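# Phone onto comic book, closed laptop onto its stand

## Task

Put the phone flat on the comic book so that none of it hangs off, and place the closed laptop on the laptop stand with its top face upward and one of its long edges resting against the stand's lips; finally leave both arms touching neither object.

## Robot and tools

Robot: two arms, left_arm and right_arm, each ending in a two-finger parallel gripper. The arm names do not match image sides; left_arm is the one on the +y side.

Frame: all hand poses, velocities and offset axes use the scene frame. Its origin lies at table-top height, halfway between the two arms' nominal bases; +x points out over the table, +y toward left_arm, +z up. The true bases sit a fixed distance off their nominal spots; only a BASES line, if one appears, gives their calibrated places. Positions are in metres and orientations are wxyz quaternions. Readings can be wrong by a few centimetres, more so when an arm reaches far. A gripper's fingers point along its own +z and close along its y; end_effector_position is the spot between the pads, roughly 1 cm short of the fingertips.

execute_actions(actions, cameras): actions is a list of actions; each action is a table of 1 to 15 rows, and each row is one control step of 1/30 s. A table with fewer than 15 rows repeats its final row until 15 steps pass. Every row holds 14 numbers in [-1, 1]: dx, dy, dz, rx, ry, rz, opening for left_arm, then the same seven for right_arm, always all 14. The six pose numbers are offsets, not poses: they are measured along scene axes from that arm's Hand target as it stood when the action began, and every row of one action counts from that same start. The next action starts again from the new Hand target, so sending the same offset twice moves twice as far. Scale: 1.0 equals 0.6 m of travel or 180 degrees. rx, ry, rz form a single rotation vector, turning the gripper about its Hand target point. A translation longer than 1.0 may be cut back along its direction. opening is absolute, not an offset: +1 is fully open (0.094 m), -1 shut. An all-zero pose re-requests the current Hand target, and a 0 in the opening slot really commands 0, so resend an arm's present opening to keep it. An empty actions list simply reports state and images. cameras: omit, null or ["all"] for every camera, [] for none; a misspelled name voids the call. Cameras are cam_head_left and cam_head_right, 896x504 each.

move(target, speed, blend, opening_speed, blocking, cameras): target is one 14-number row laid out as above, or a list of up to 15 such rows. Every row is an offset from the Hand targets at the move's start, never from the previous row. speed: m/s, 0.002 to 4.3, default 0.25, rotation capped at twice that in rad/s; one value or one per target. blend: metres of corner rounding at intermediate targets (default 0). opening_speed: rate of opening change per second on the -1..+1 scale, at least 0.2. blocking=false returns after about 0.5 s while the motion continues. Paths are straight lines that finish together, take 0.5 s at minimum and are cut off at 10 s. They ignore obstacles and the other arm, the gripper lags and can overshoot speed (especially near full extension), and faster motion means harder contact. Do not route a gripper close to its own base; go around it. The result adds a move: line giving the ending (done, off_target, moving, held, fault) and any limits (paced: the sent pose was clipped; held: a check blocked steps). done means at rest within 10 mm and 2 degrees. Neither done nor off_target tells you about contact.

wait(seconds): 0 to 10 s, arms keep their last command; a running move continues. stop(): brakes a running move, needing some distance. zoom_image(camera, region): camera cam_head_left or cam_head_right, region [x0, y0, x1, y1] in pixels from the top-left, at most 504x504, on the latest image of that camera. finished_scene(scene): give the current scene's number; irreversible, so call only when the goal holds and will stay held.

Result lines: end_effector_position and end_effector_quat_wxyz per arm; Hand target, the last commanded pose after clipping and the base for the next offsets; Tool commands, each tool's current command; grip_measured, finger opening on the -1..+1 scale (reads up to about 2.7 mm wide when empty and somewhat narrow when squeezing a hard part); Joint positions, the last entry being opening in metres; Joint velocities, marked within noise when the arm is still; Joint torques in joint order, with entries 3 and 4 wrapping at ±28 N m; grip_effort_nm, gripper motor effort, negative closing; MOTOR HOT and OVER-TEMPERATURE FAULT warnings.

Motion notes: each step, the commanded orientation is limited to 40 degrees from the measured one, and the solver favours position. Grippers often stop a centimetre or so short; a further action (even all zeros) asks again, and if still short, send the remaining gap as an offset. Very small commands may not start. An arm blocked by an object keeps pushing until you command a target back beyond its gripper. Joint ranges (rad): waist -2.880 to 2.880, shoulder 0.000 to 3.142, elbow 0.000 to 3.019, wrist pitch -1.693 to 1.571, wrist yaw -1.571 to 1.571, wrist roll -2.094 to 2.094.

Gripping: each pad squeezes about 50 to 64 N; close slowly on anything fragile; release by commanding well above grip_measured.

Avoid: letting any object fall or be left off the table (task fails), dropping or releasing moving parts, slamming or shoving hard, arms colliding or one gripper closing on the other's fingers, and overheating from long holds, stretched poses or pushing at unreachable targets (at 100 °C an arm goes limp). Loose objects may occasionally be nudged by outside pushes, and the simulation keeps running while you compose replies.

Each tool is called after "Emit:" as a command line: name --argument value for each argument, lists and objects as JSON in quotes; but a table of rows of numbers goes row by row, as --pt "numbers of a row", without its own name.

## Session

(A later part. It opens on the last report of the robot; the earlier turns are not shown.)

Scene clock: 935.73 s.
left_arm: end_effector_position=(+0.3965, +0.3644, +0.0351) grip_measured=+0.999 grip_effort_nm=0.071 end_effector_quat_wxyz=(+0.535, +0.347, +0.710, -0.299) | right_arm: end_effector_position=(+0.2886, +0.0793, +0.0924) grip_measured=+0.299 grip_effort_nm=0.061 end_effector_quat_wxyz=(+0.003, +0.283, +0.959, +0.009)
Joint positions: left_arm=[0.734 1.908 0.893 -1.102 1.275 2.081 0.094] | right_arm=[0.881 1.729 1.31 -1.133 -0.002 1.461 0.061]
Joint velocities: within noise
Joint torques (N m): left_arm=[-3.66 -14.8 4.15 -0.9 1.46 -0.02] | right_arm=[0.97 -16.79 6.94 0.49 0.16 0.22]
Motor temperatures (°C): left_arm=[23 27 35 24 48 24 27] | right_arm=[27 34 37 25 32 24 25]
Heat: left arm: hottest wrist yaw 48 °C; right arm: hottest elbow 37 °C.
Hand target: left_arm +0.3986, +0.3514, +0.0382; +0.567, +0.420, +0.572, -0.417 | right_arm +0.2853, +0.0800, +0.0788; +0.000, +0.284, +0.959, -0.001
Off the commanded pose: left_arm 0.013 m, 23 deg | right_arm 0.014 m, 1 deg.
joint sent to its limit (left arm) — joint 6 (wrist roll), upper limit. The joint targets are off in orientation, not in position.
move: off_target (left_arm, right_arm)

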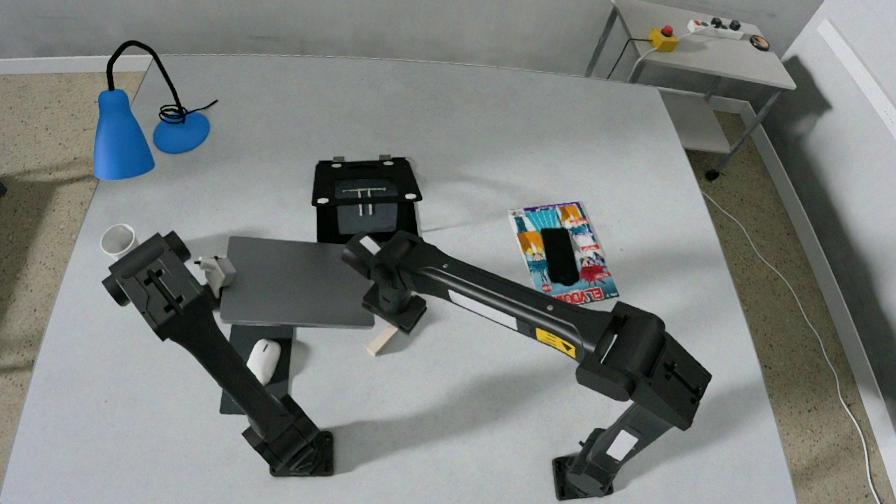

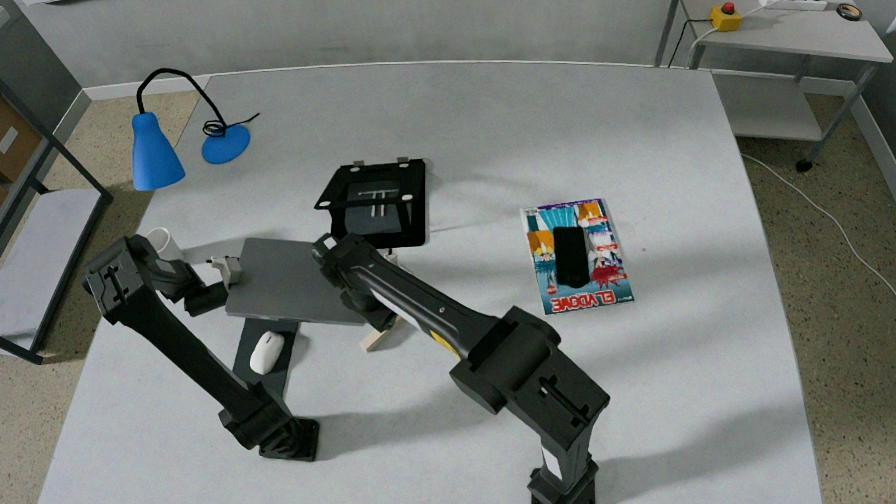

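Emit:
move --pt "0 0 0 0 0 0 1 0.03 -0.008 0 0 0 0 0.1" --pt "0 0 0 0 0 0 1 0.03 -0.008 -0.1 0 0 0 0.1" --pt "0 0 0 0 0 0 1 0.03 -0.008 -0.1 0 0 0 -1" --speed 0.12 --opening_speed 1.0

Emit:
zoom_image --camera "cam_head_left" --region '[330, 260, 450, 380]'

Scene clock: 945.37 s.
left_arm: end_effector_position=(+0.3970, +0.3648, +0.0348) grip_measured=+0.999 grip_effort_nm=0.076 end_effector_quat_wxyz=(+0.536, +0.348, +0.709, -0.297) | right_arm: end_effector_position=(+0.3014, +0.0804, +0.0325) grip_measured=-0.619 grip_effort_nm=-1.043 end_effector_quat_wxyz=(+0.004, +0.283, +0.959, +0.008)
Joint positions: left_arm=[0.734 1.908 0.893 -1.097 1.276 2.081 0.094] | right_arm=[0.863 1.823 1.267 -0.996 0 1.442 0.018]
Joint velocities: within noise
Joint torques (N m): left_arm=[-3.9 -14.86 3.86 -1.01 1.43 0.07] | right_arm=[-0.09 -17.32 6.42 0.46 0.1 0.1]
Motor temperatures (°C): left_arm=[23 27 34 24 47 24 27] | right_arm=[27 34 38 25 32 24 25]
Heat: left arm: hottest wrist yaw 47 °C; right arm: hottest elbow 38 °C.
Hand target: left_arm +0.3986, +0.3514, +0.0382; +0.567, +0.421, +0.572, -0.417 | right_arm +0.3033, +0.0752, +0.0189; +0.000, +0.284, +0.959, +0.000
Off the commanded pose: left_arm 0.014 m, 23 deg | right_arm 0.015 m, 1 deg.
joint sent to its limit (left arm) — joint 6 (wrist roll), upper limit. The joint targets are off in orientation, not in position.
move: off_target (left_arm, right_arm); target 3's new opening was sent with right_arm's hand 0.015 m and 1 deg from that target

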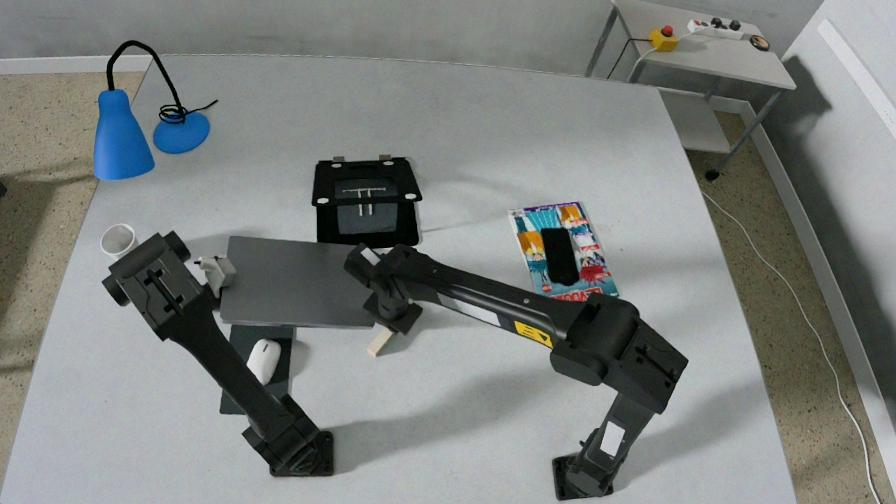

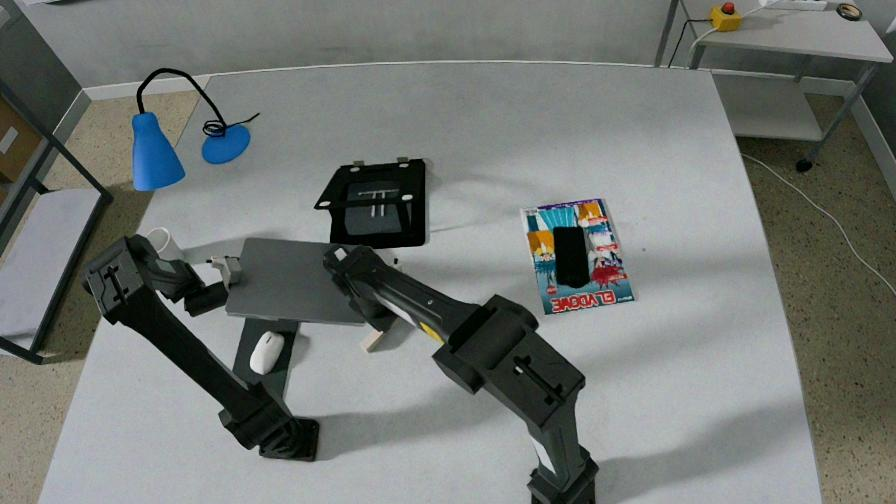

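Scaled by 4.200.

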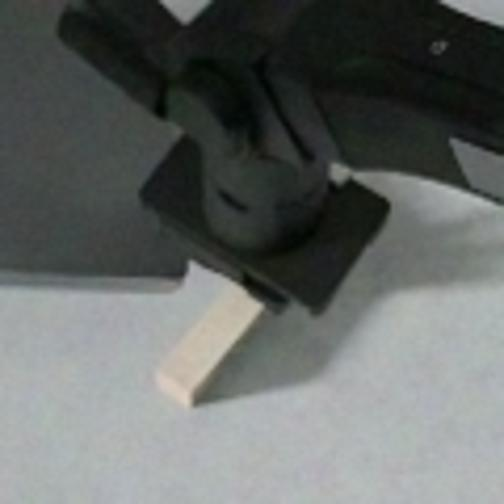

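Emit:
move --pt "0 0 0 0 0 0 1 0 0 0.06 0 0 0 -1" --pt "0 0 0 0 0 0 1 -0.114 0.225 0.06 0 0 0.183 -1" --pt "0 0 0 0 0 0 1 -0.114 0.225 -0.005 0 0 0.183 -1" --pt "0 0 0 0 0 0 1 -0.114 0.225 -0.005 0 0 0.183 0" --pt "0 0 0 0 0 0 1 -0.18 0.225 -0.005 0 0 0.183 0" --speed 0.15

Emit:
zoom_image --camera "cam_head_left" --region '[200, 220, 460, 420]'

Emit:
zoom_image --camera "cam_head_right" --region '[200, 220, 460, 420]'

Scene clock: 961.07 s.
left_arm: end_effector_position=(+0.3977, +0.3654, +0.0342) grip_measured=+0.999 grip_effort_nm=0.076 end_effector_quat_wxyz=(+0.537, +0.350, +0.708, -0.294) | right_arm: end_effector_position=(+0.2076, +0.2118, +0.0206) grip_measured=-0.001 grip_effort_nm=0.066 end_effector_quat_wxyz=(+0.004, +0.005, +1.000, +0.002)
Joint positions: left_arm=[0.734 1.909 0.893 -1.088 1.277 2.081 0.094] | right_arm=[1.142 1.983 1.481 -1.062 0.006 1.158 0.047]
Joint velocities: within noise
Joint torques (N m): left_arm=[-3.31 -14.86 3.81 -1.28 1.43 -0.01] | right_arm=[1.61 -22.53 5.64 0.24 -0.1 0.17]
Motor temperatures (°C): left_arm=[23 27 33 24 46 24 27] | right_arm=[27 35 39 25 31 24 26]
Heat: left arm: hottest wrist yaw 46 °C; right arm: hottest elbow 39 °C.
Hand target: left_arm +0.3986, +0.3514, +0.0381; +0.567, +0.420, +0.572, -0.417 | right_arm +0.1952, +0.2102, +0.0159; +0.000, +0.000, +1.000, -0.001
Off the commanded pose: left_arm 0.015 m, 23 deg | right_arm 0.013 m, 1 deg.
joint sent to its limit (left arm) — joint 6 (wrist roll), upper limit. The joint targets are off in orientation, not in position.
move: off_target (left_arm, right_arm); target 4's new opening was sent with right_arm's hand 0.022 m and 1 deg from that target

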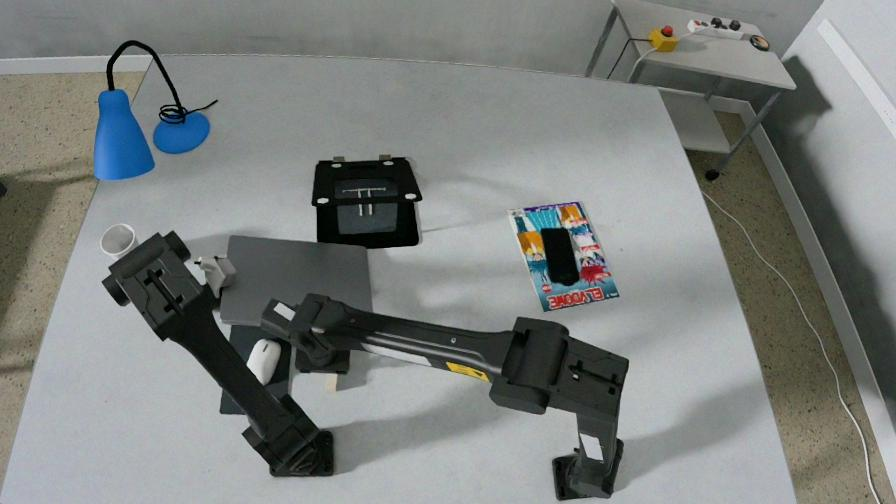

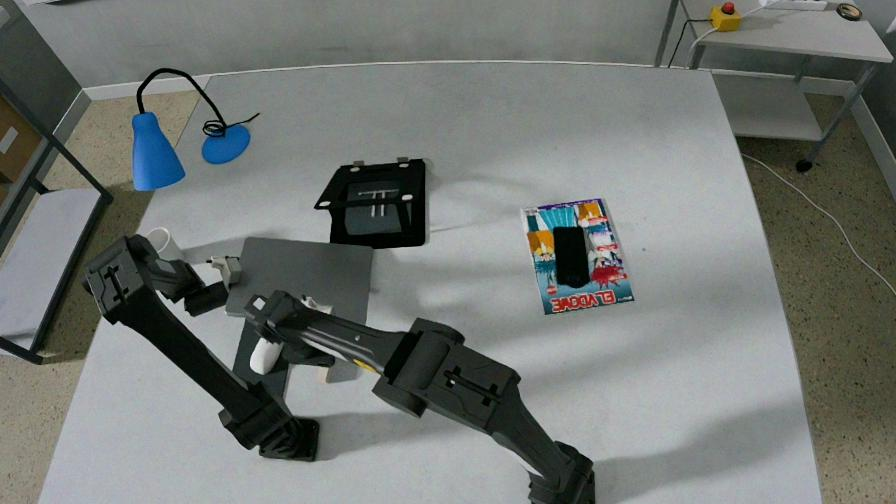

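Scaled by 1.938.

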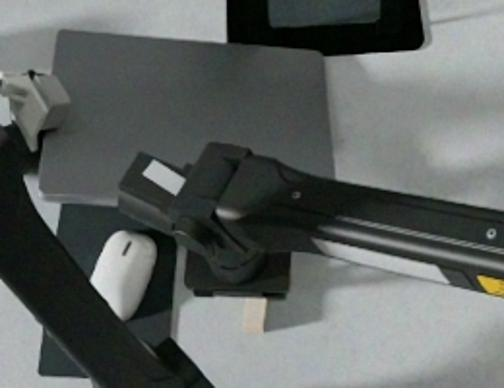

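Scaled by 1.938.

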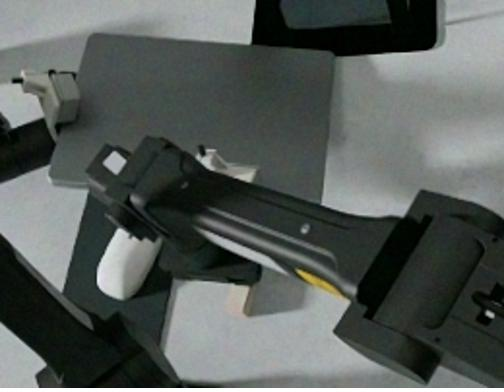

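Emit:
move --pt "0 0 0 0 0 0 1 0 0 0 0 0 0 -1" --pt "0 0 0 0 0 0 1 0 0.055 0.02 0 0 0 -1" --pt "0 0.0 0.2 0 0 0 1 0 0.055 0.005 0 0 0 -1" --pt "0 0.0 0.2 0 0 0 1 0.14 0.055 0.005 0 0 0 -1" --speed 0.15

Emit:
zoom_image --camera "cam_head_left" --region '[200, 200, 460, 400]'

Emit:
zoom_image --camera "cam_head_right" --region '[200, 200, 460, 400]'

Scene clock: 971.07 s.
left_arm: end_effector_position=(+0.3966, +0.3582, +0.1107) grip_measured=+0.999 grip_effort_nm=0.076 end_effector_quat_wxyz=(+0.524, +0.370, +0.709, -0.293) | right_arm: end_effector_position=(+0.2449, +0.2389, +0.0625) grip_measured=-0.587 grip_effort_nm=-1.038 end_effector_quat_wxyz=(+0.011, -0.006, +1.000, +0.015)
Joint positions: left_arm=[0.716 1.715 0.92 -1.292 1.243 2.081 0.094] | right_arm=[1.105 2.017 1.657 -1.175 0.006 1.099 0.019]
Joint velocities: within noise
Joint torques (N m): left_arm=[-2.37 -19.43 8.49 -5.24 2.84 -0.02] | right_arm=[-2.9 -15.15 11.21 0.73 -0.14 -0.14]
Motor temperatures (°C): left_arm=[23 27 33 24 47 24 26] | right_arm=[27 37 38 25 31 24 26]
Heat: left arm: hottest wrist yaw 47 °C; right arm: hottest elbow 38 °C.
Hand target: left_arm +0.3986, +0.3513, +0.1581; +0.567, +0.420, +0.572, -0.417 | right_arm +0.2792, +0.2432, +0.0189; +0.000, +0.000, +1.000, -0.001
Off the commanded pose: left_arm 0.048 m, 23 deg | right_arm 0.056 m, 2 deg.
joint sent to its limit (left arm) — joint 6 (wrist roll), upper limit. The joint targets are off in position and orientation.
move: off_target (left_arm, right_arm)

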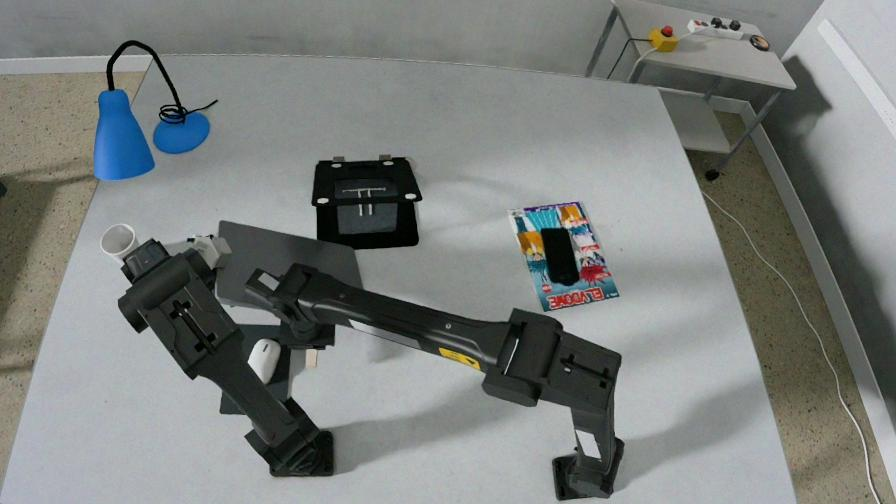

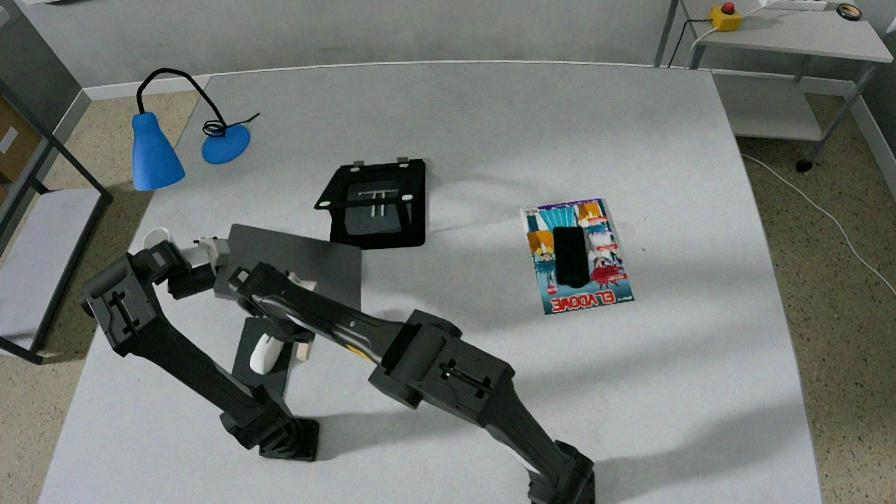

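Scaled by 1.938.

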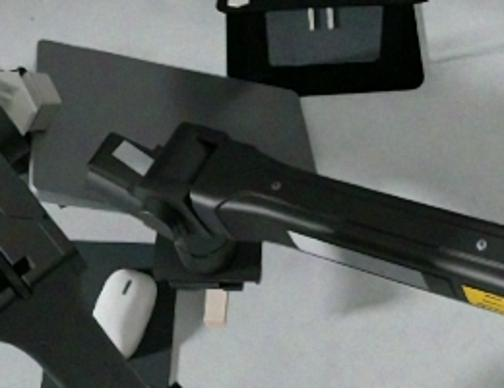

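Scaled by 1.938.

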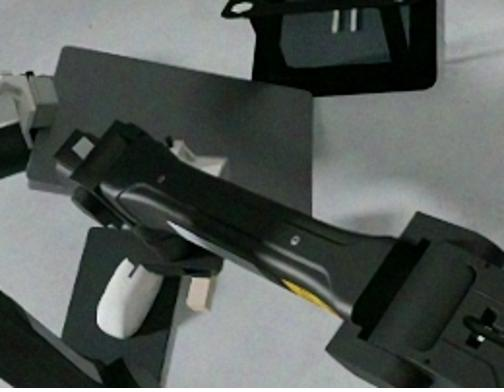

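Emit:
move --pt "0 0 0.06 0 0 0 1 -0.12 0 0.0 0 0 0 -1" --pt "0 -0.03 0.1 0 0 0 1 -0.12 0 0.0 0 0 0 -1" --pt "0 -0.03 0.1 0 0 0 1 0.02 0 -0.005 0 0 0 -1" --speed 0.15

Emit:
zoom_image --camera "cam_head_left" --region '[200, 200, 460, 400]'

Emit:
zoom_image --camera "cam_head_right" --region '[200, 200, 460, 400]'

Scene clock: 978.23 s.
left_arm: end_effector_position=(+0.4004, +0.3603, +0.1488) grip_measured=+0.999 grip_effort_nm=0.095 end_effector_quat_wxyz=(+0.526, +0.381, +0.706, -0.283) | right_arm: end_effector_position=(+0.2506, +0.2439, +0.0885) grip_measured=-0.587 grip_effort_nm=-1.038 end_effector_quat_wxyz=(+0.022, -0.008, +0.999, +0.034)
Joint positions: left_arm=[0.713 1.639 0.96 -1.376 1.24 2.081 0.094] | right_arm=[1.101 1.984 1.675 -1.18 0.009 1.09 0.019]
Joint velocities: within noise
Joint torques (N m): left_arm=[-4.37 -21.66 9.46 -7.08 3.95 0.03] | right_arm=[-3.84 -12.1 10.4 1.13 -0.31 -0.22]
Motor temperatures (°C): left_arm=[23 28 34 24 52 24 26] | right_arm=[27 37 39 25 30 24 26]
Heat: left arm: hottest wrist yaw 52 °C; right arm: hottest elbow 39 °C.
Hand target: left_arm +0.3986, +0.3335, +0.2181; +0.567, +0.420, +0.572, -0.417 | right_arm +0.2913, +0.2431, +0.0158; +0.000, +0.000, +1.000, -0.001
Off the commanded pose: left_arm 0.074 m, 23 deg | right_arm 0.083 m, 5 deg.
joint sent to its limit (left arm) — joint 6 (wrist roll), upper limit. The joint targets are off in position and orientation.
move: off_target (left_arm, right_arm)

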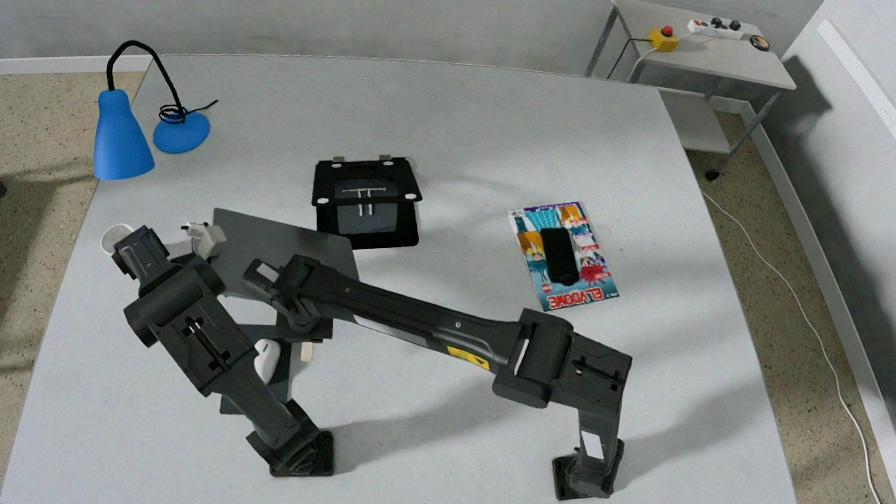

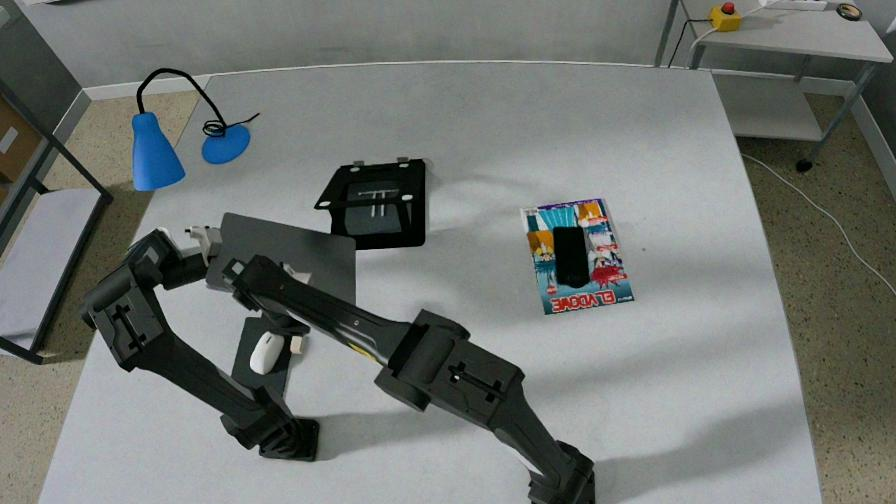

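Scaled by 1.938.

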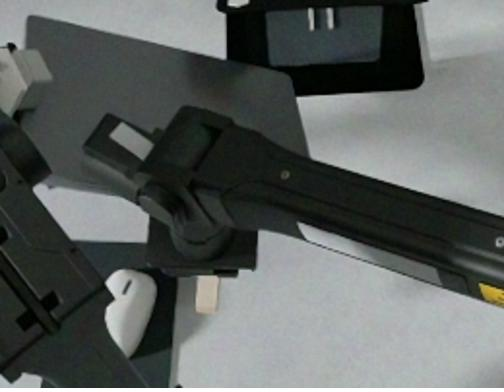

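Scaled by 1.938.

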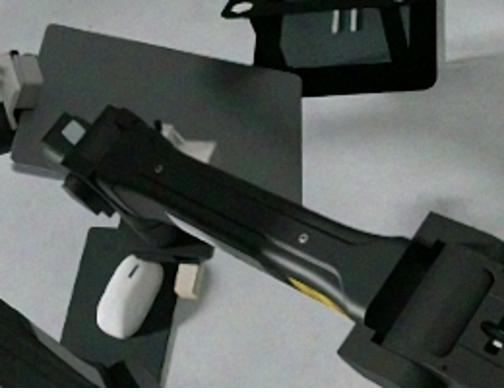

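Emit:
move --pt "0 0 0.0 0 0 0 1 -0.05 0 0.2 0 0 0 -1" --pt "0 0.02 -0.28 0 0 0 1 -0.17 0 0.12 0 0 0 -1" --pt "0 0.02 -0.28 0 0 0 1 -0.17 0 0.005 0 0 0 -1" --pt "0 0.02 -0.28 0 0 0 1 -0.17 0 0.005 0 0 0 0.2" --pt "0 0.02 -0.28 0 0 0 1 -0.17 0 0.2 0 0 0 0.2" --speed 0.15

Emit:
zoom_image --camera "cam_head_left" --region '[200, 220, 460, 420]'

Scene clock: 992.87 s.
left_arm: end_effector_position=(+0.3987, +0.3463, +0.0393) grip_measured=+0.999 grip_effort_nm=0.066 end_effector_quat_wxyz=(+0.531, +0.358, +0.702, -0.313) | right_arm: end_effector_position=(+0.1877, +0.2259, +0.1162) grip_measured=+0.199 grip_effort_nm=0.066 end_effector_quat_wxyz=(-0.008, +0.002, +1.000, -0.021)
Joint positions: left_arm=[0.693 1.895 0.883 -1.111 1.283 2.081 0.094] | right_arm=[1.182 1.933 1.671 -1.354 0.002 1.192 0.056]
Joint velocities: within noise
Joint torques (N m): left_arm=[-1.32 -16.15 4.25 -1.33 1.48 0.04] | right_arm=[1.08 -22.77 11.69 -0.43 0.03 0.19]
Motor temperatures (°C): left_arm=[23 29 34 25 59 24 26] | right_arm=[27 37 41 25 30 24 26]
Heat: left arm: hottest wrist yaw 59 °C; right arm: hottest elbow 41 °C.
Hand target: left_arm +0.3985, +0.3454, +0.0502; +0.567, +0.420, +0.572, -0.417 | right_arm +0.1892, +0.2431, +0.1359; +0.000, +0.000, +1.000, -0.001
Off the commanded pose: left_arm 0.011 m, 21 deg | right_arm 0.026 m, 3 deg.
joint sent to its limit (left arm) — joint 6 (wrist roll), upper limit. The joint targets are off in orientation, not in position.
move: off_target (left_arm, right_arm); target 4's new opening was sent with right_arm's hand 0.023 m and 2 deg from that target

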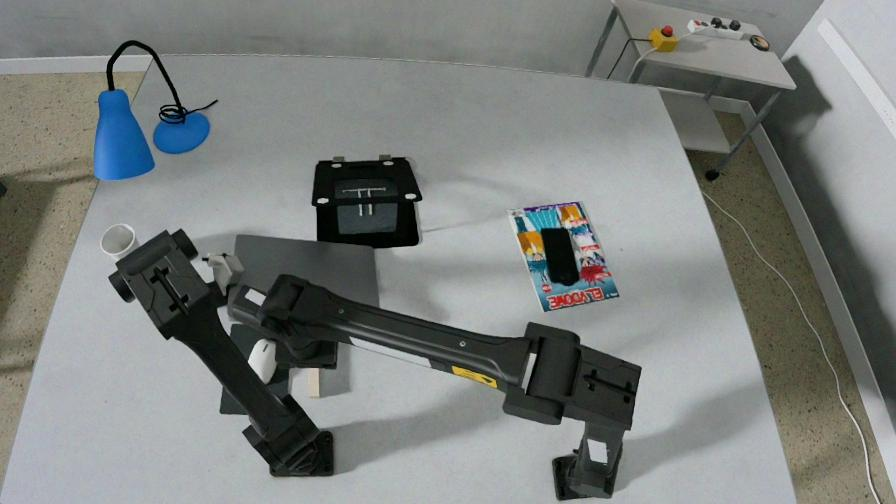

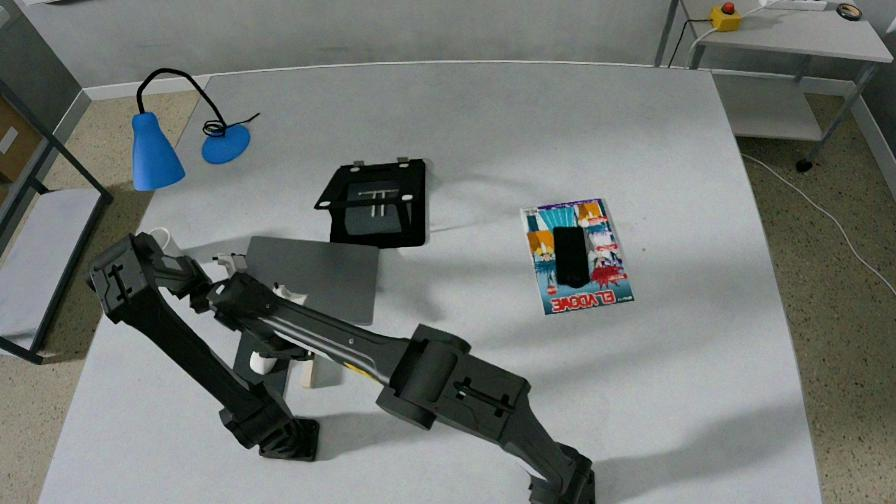

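Scaled by 1.938.

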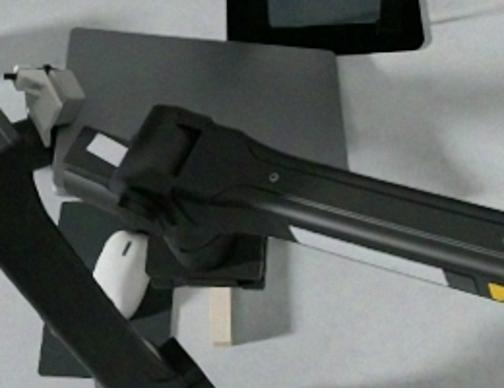

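Emit:
move --pt "0 0 0 0 0 0 1 -0.02 0 0.05 0 0 0.99 0.2" --pt "0 0 0 0 0 0 1 -0.028 0 -0.195 0 0 0.99 0.2" --pt "0 0 0 0 0 0 1 -0.028 0 -0.195 0 0 0.99 -1" --speed '[0.6,0.15,0.1]'

Emit:
zoom_image --camera "cam_head_left" --region '[200, 220, 460, 420]'

Emit:
zoom_image --camera "cam_head_right" --region '[200, 220, 460, 420]'

Scene clock: 1009.77 s.
left_arm: end_effector_position=(+0.3988, +0.3463, +0.0394) grip_measured=+0.999 grip_effort_nm=0.071 end_effector_quat_wxyz=(+0.531, +0.357, +0.702, -0.313) | right_arm: end_effector_position=(+0.1815, +0.2224, +0.1191) grip_measured=+0.199 grip_effort_nm=0.056 end_effector_quat_wxyz=(+0.026, +0.759, -0.650, +0.020)
Joint positions: left_arm=[0.693 1.895 0.883 -1.111 1.283 2.081 0.094] | right_arm=[1.196 1.928 1.671 -1.377 0.02 -0.524 0.056]
Joint velocities: within noise
Joint torques (N m): left_arm=[-1.79 -15.97 4.3 -1.18 1.48 0] | right_arm=[0.5 -21.95 7.92 0.02 0.01 0.21]
Motor temperatures (°C): left_arm=[23 29 33 24 52 24 26] | right_arm=[27 39 43 25 29 24 25]
Heat: left arm: hottest wrist yaw 52 °C; right arm: hottest elbow 43 °C.
Hand target: left_arm +0.3987, +0.3453, +0.0501; +0.561, +0.401, +0.611, -0.389 (not the last commanded pose) | right_arm +0.1816, +0.2225, +0.1189; +0.026, +0.757, -0.653, +0.020 (not the last commanded pose)
Tool commands: left_gripper/opening=+1.0 right_gripper/opening=+0.2
Off the commanded pose: left_arm 0.011 m, 21 deg | right_arm 0.103 m, 79 deg.
joint sent to its limit (left arm) — joint 6 (wrist roll), upper limit.
move: held (right_arm; a check stopped the path), off_target (left_arm; braked when a check withheld steps of right_arm); path passed 0 of 3 targets; target 3's new opening was not sent; limits=held
pose unreachable (right arm): on one or more control steps of this call, first in action 0 (counted from 0), this arm could not follow its commanded pose, so it was not sent that pose on those steps. It may still have moved: this result reports where it is.
cause: moving toward the commanded pose would bring a part of the arm too close to another arm (this arm's wrist camera and the left arm's upper arm (the part past joint 2)).

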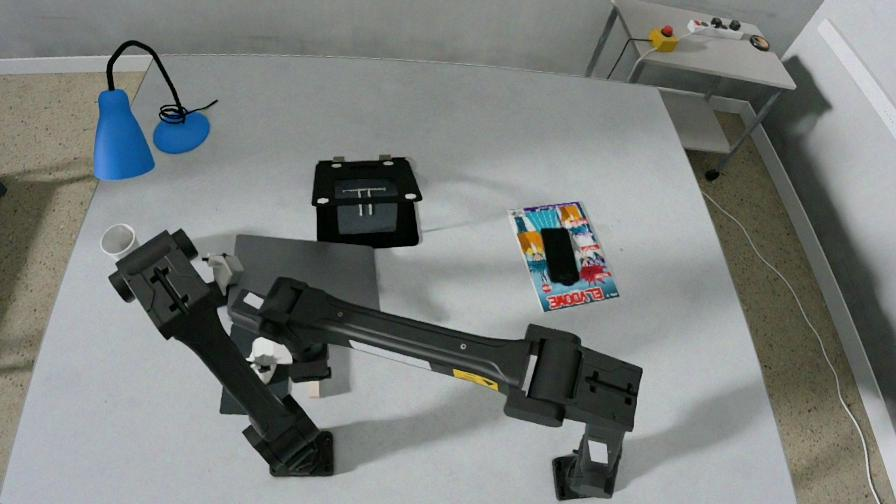

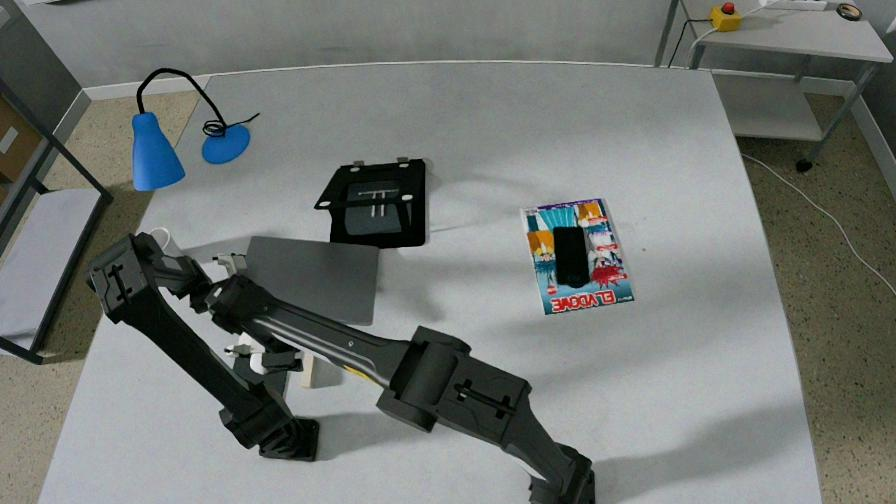

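Scaled by 1.938.

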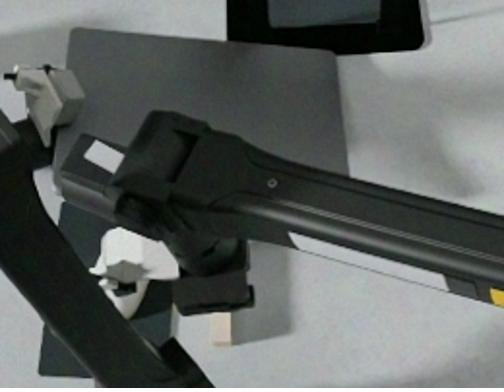

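Scaled by 1.938.

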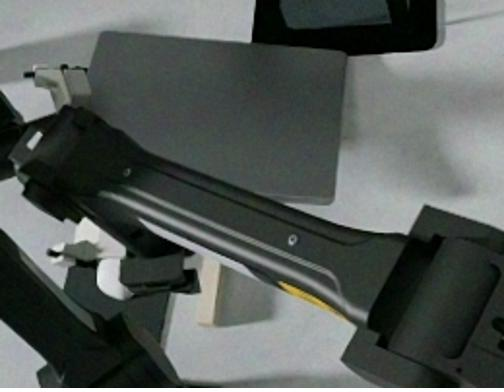

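Emit:
move --pt "0 0 0 0 0 0 1 0.03 -0.32 0.135 0 0 0 0.2" --pt "0 0 0 0 0 0 1 0.03 -0.32 0.135 -0.519 -0.155 0.633 0.2" --pt "0 0 0 0 0 0 1 0.014 -0.07 0.0 -0.519 -0.155 0.633 0.2" --speed '[0.3,0.5,0.2]'

Emit:
zoom_image --camera "cam_head_left" --region '[200, 220, 460, 420]'

Emit:
zoom_image --camera "cam_head_right" --region '[200, 220, 460, 420]'

Scene clock: 1043.40 s.
left_arm: end_effector_position=(+0.3988, +0.3463, +0.0394) grip_measured=+0.999 grip_effort_nm=0.066 end_effector_quat_wxyz=(+0.531, +0.357, +0.702, -0.313) | right_arm: end_effector_position=(+0.1967, +0.0425, +0.1855) grip_measured=+0.199 grip_effort_nm=0.042 end_effector_quat_wxyz=(+0.408, +0.653, +0.319, +0.553)
Joint positions: left_arm=[0.693 1.895 0.883 -1.111 1.283 2.081 0.094] | right_arm=[1.42 1.681 0.995 -1.449 1.505 -2.094 0.056]
Joint velocities: within noise
Joint torques (N m): left_arm=[-1.67 -16.79 4.33 -1.24 1.41 0.04] | right_arm=[0.03 -16.38 5.23 -0.7 0.55 0.11]
Motor temperatures (°C): left_arm=[23 28 32 24 48 24 26] | right_arm=[27 40 41 25 28 24 25]
Heat: left arm: hottest wrist yaw 48 °C; right arm: hottest elbow 41 °C.
Hand target: left_arm +0.3987, +0.3453, +0.0501; +0.561, +0.401, +0.611, -0.389 | right_arm +0.1987, +0.0383, +0.1905; +0.407, +0.655, +0.314, +0.554 (not the last commanded pose)
Off the commanded pose: left_arm 0.011 m, 15 deg | right_arm 0.153 m, 12 deg.
joint sent to its limit (left arm) — joint 6 (wrist roll), upper limit. The joint targets are off in orientation, not in position.
move: held (right_arm; a check stopped the path), off_target (left_arm); path passed 2 of 3 targets; limits=held
pose unreachable (right arm): on one or more control steps of this call, first in action 0 (counted from 0), this arm could not follow its commanded pose, so it was not sent that pose on those steps. It may still have moved: this result reports where it is.
cause: moving toward the commanded pose would bring a part of the arm too close to another arm (this arm's wrist (the part past joint 4) and the left arm's upper arm (the part past joint 2), at the place that arm is still heading or pushing toward).

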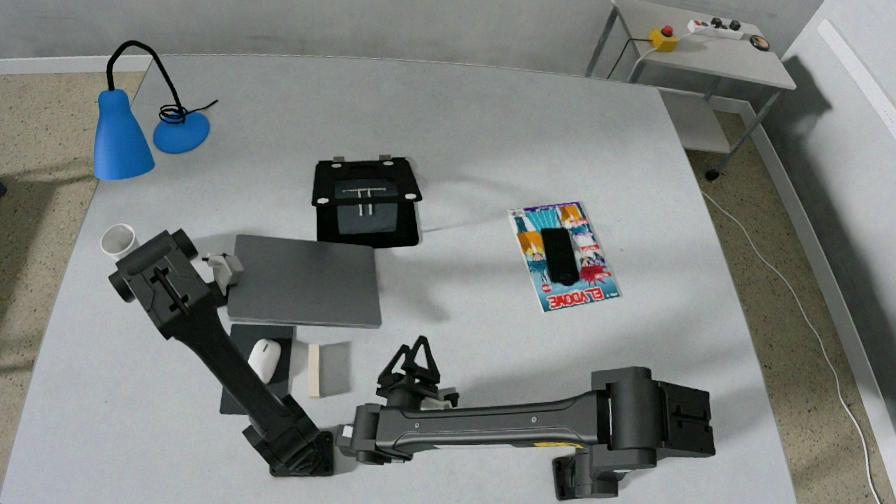

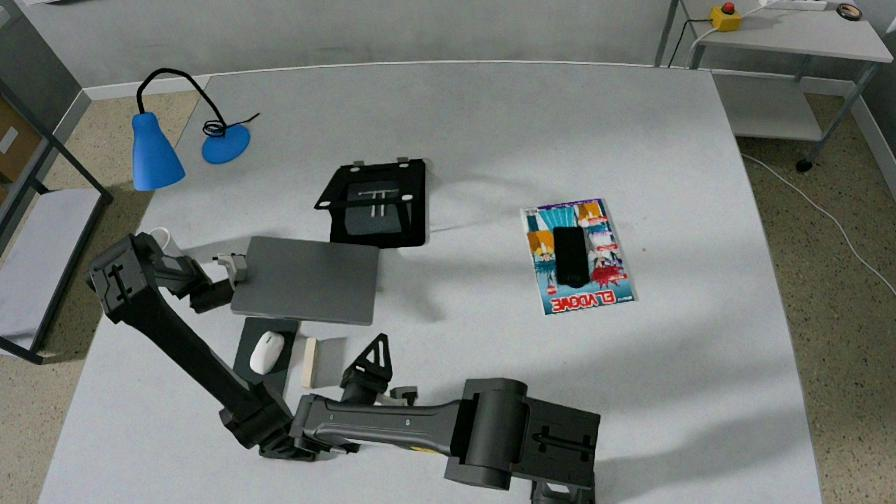

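Scaled by 1.938.

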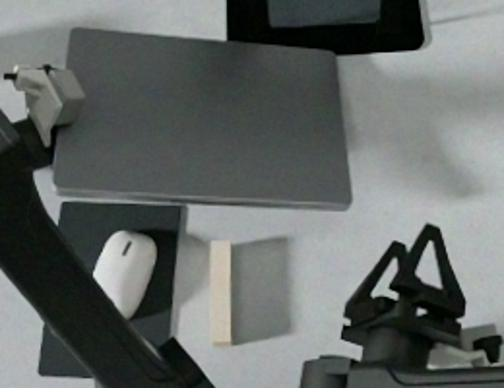

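Scaled by 1.938.

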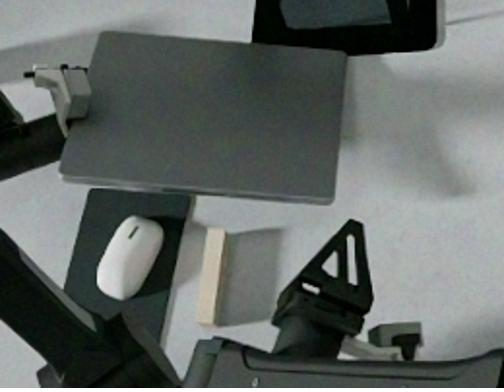

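Emit:
move --pt "0 0 0 0 0 0 1 0.05 -0.4 0.05 0 0 0 0.2" --pt "-0.05 -0.38 0 0 0 0 1 0.05 -0.45 0.05 0 0 0 0.2" --speed '[0.3,0.1]'

Emit:
zoom_image --camera "cam_head_left" --region '[260, 200, 520, 400]'

Emit:
zoom_image --camera "cam_head_right" --region '[260, 200, 520, 400]'

Scene clock: 1059.50 s.
left_arm: end_effector_position=(+0.3748, +0.1280, +0.0410) grip_measured=+0.999 grip_effort_nm=0.066 end_effector_quat_wxyz=(+0.542, +0.490, +0.534, -0.426) | right_arm: end_effector_position=(+0.2293, -0.2228, +0.2204) grip_measured=+0.199 grip_effort_nm=0.046 end_effector_quat_wxyz=(+0.514, +0.689, +0.177, +0.479)
Joint positions: left_arm=[0.144 1.849 0.665 -0.581 1.52 1.841 0.094] | right_arm=[1.004 1.174 0.56 -1.499 1.556 -2.099 0.056]
Joint velocities: within noise
Joint torques (N m): left_arm=[-3.08 -13.74 2.82 -0.51 2.2 -0.87] | right_arm=[-0.44 -7.41 5.18 -0.96 0.59 0.02]
Motor temperatures (°C): left_arm=[23 28 32 24 48 24 26] | right_arm=[27 39 39 25 28 24 25]
Heat: left arm: hottest wrist yaw 48 °C; right arm: hottest shoulder 39 °C.
Hand target: left_arm +0.3686, +0.1172, +0.0501; +0.561, +0.401, +0.611, -0.389 | right_arm +0.2287, -0.2317, +0.2205; +0.407, +0.655, +0.314, +0.554
Off the commanded pose: left_arm 0.015 m, 14 deg | right_arm 0.009 m, 22 deg.
joint sent to its limit (left arm) — joint 5 (wrist yaw), upper limit. The joint targets are off in orientation, not in position.
joint sent to its limit (right arm) — joint 5 (wrist yaw), upper limit; joint 6 (wrist roll), lower limit. The joint targets are off in orientation, not in position.
move: off_target (left_arm, right_arm)

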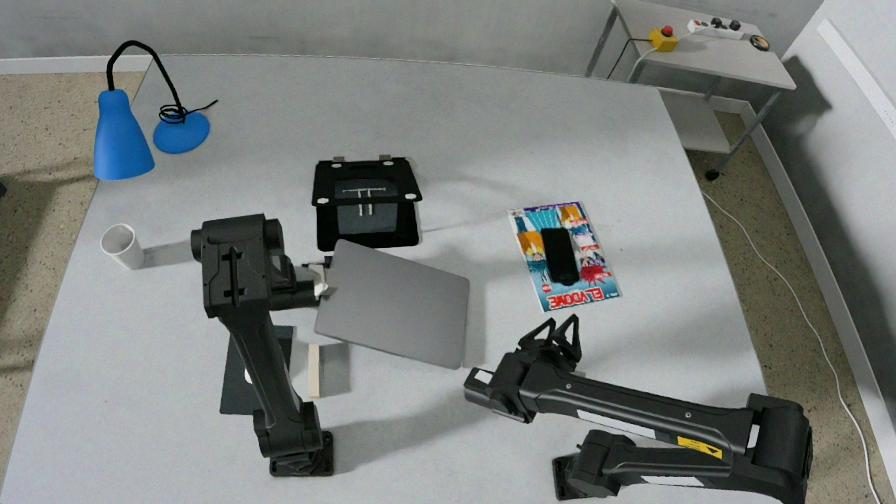

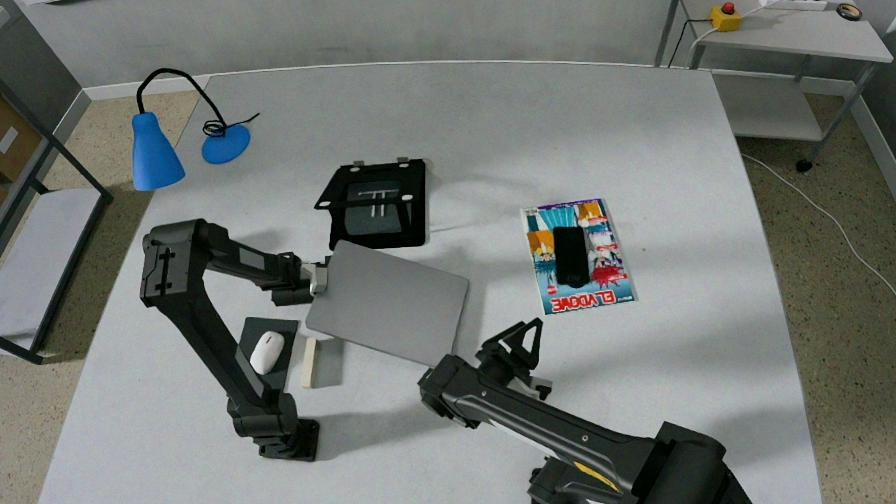

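Scaled by 1.938.

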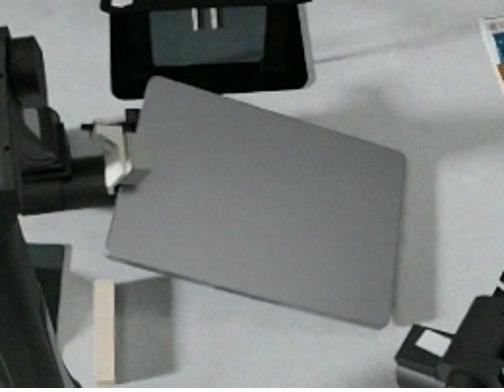

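Scaled by 1.938.

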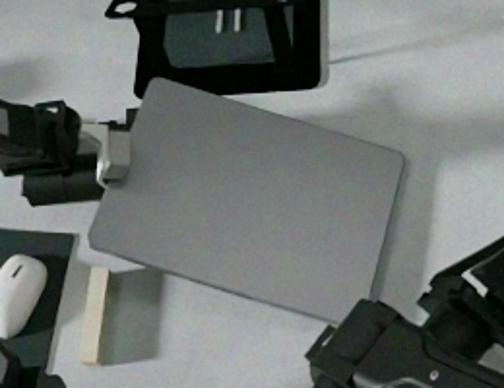

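Emit:
move --pt "0 0 0 0 0 0 1 -0.1 0.2 0.0 0 0 0 0.2" --pt "0 0 0 0 0 0 1 -0.131 0.386 -0.02 0.9906 -0.0935 0.042 0.2" --pt "0.0 -0.02 0.25 0 0 0 1 -0.04 0.53 -0.22 0.9906 -0.0935 0.042 0.2" --speed '[0.3,0.6,0.2]'

Emit:
zoom_image --camera "cam_head_left" --region '[260, 200, 520, 400]'

Emit:
zoom_image --camera "cam_head_right" --region '[260, 200, 520, 400]'

Scene clock: 1084.33 s.
left_arm: end_effector_position=(+0.3625, +0.1117, +0.1647) grip_measured=+1.000 grip_effort_nm=0.051 end_effector_quat_wxyz=(+0.539, +0.392, +0.642, -0.379) | right_arm: end_effector_position=(+0.2003, +0.0937, +0.0985) grip_measured=+0.199 grip_effort_nm=0.022 end_effector_quat_wxyz=(+0.624, -0.364, +0.590, -0.361)
Joint positions: left_arm=[0.069 1.208 0.338 0.462 1.234 0.323 0.094] | right_arm=[1.423 2 0.664 1.566 1.396 -1.305 0.056]
Joint velocities: within noise
Joint torques (N m): left_arm=[-2.26 -10.05 11.32 3.48 1.47 -0.82] | right_arm=[-0.32 -14.1 1.94 1.65 -0.16 0.17]
Motor temperatures (°C): left_arm=[23 28 32 24 50 25 26] | right_arm=[27 37 38 25 28 24 25]
Heat: left arm: hottest wrist yaw 50 °C; right arm: hottest elbow 38 °C.
Hand target: left_arm +0.3687, +0.1053, +0.2001; +0.561, +0.401, +0.611, -0.389 | right_arm +0.2047, +0.0863, +0.0886; +0.643, -0.344, +0.559, -0.395
Off the commanded pose: left_arm 0.036 m, 5 deg | right_arm 0.013 m, 6 deg.
joint sent to its limit (right arm) — joint 4 (wrist pitch), upper limit. The joint targets are off in orientation, not in position.
move: off_target (left_arm, right_arm)

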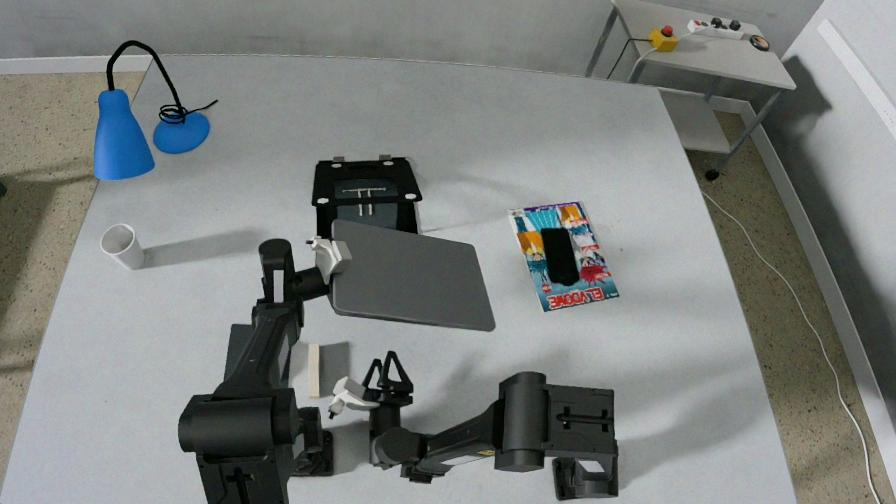

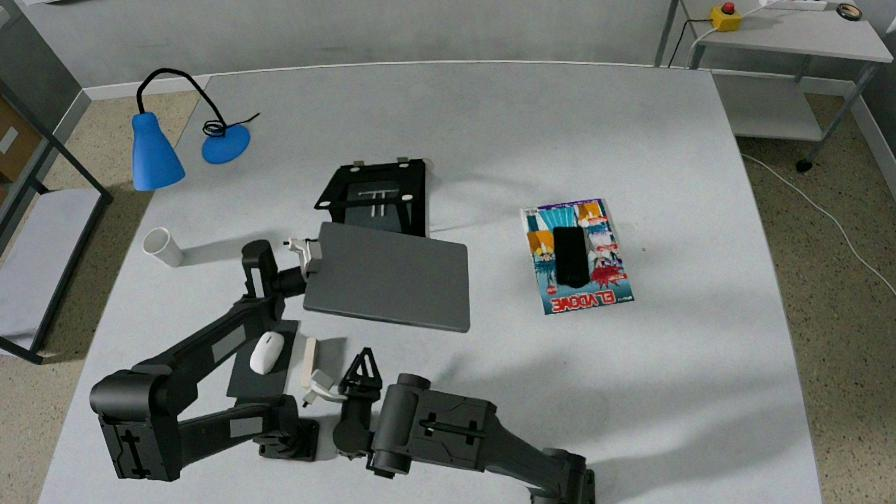

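Scaled by 1.938.

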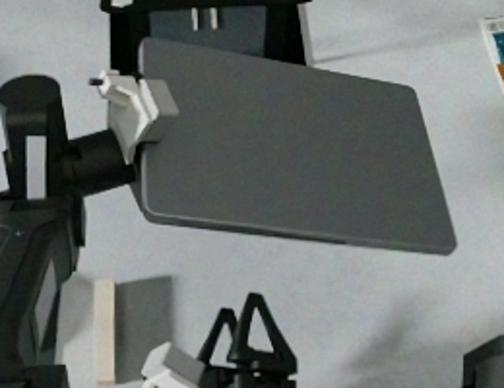

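Scaled by 1.938.

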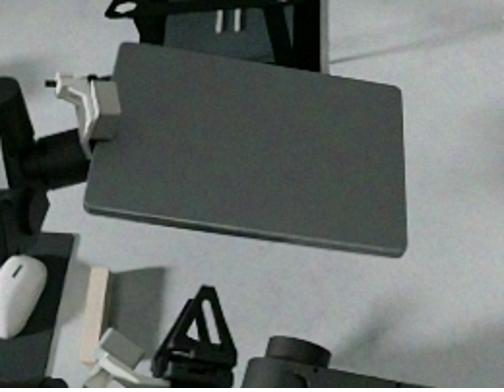

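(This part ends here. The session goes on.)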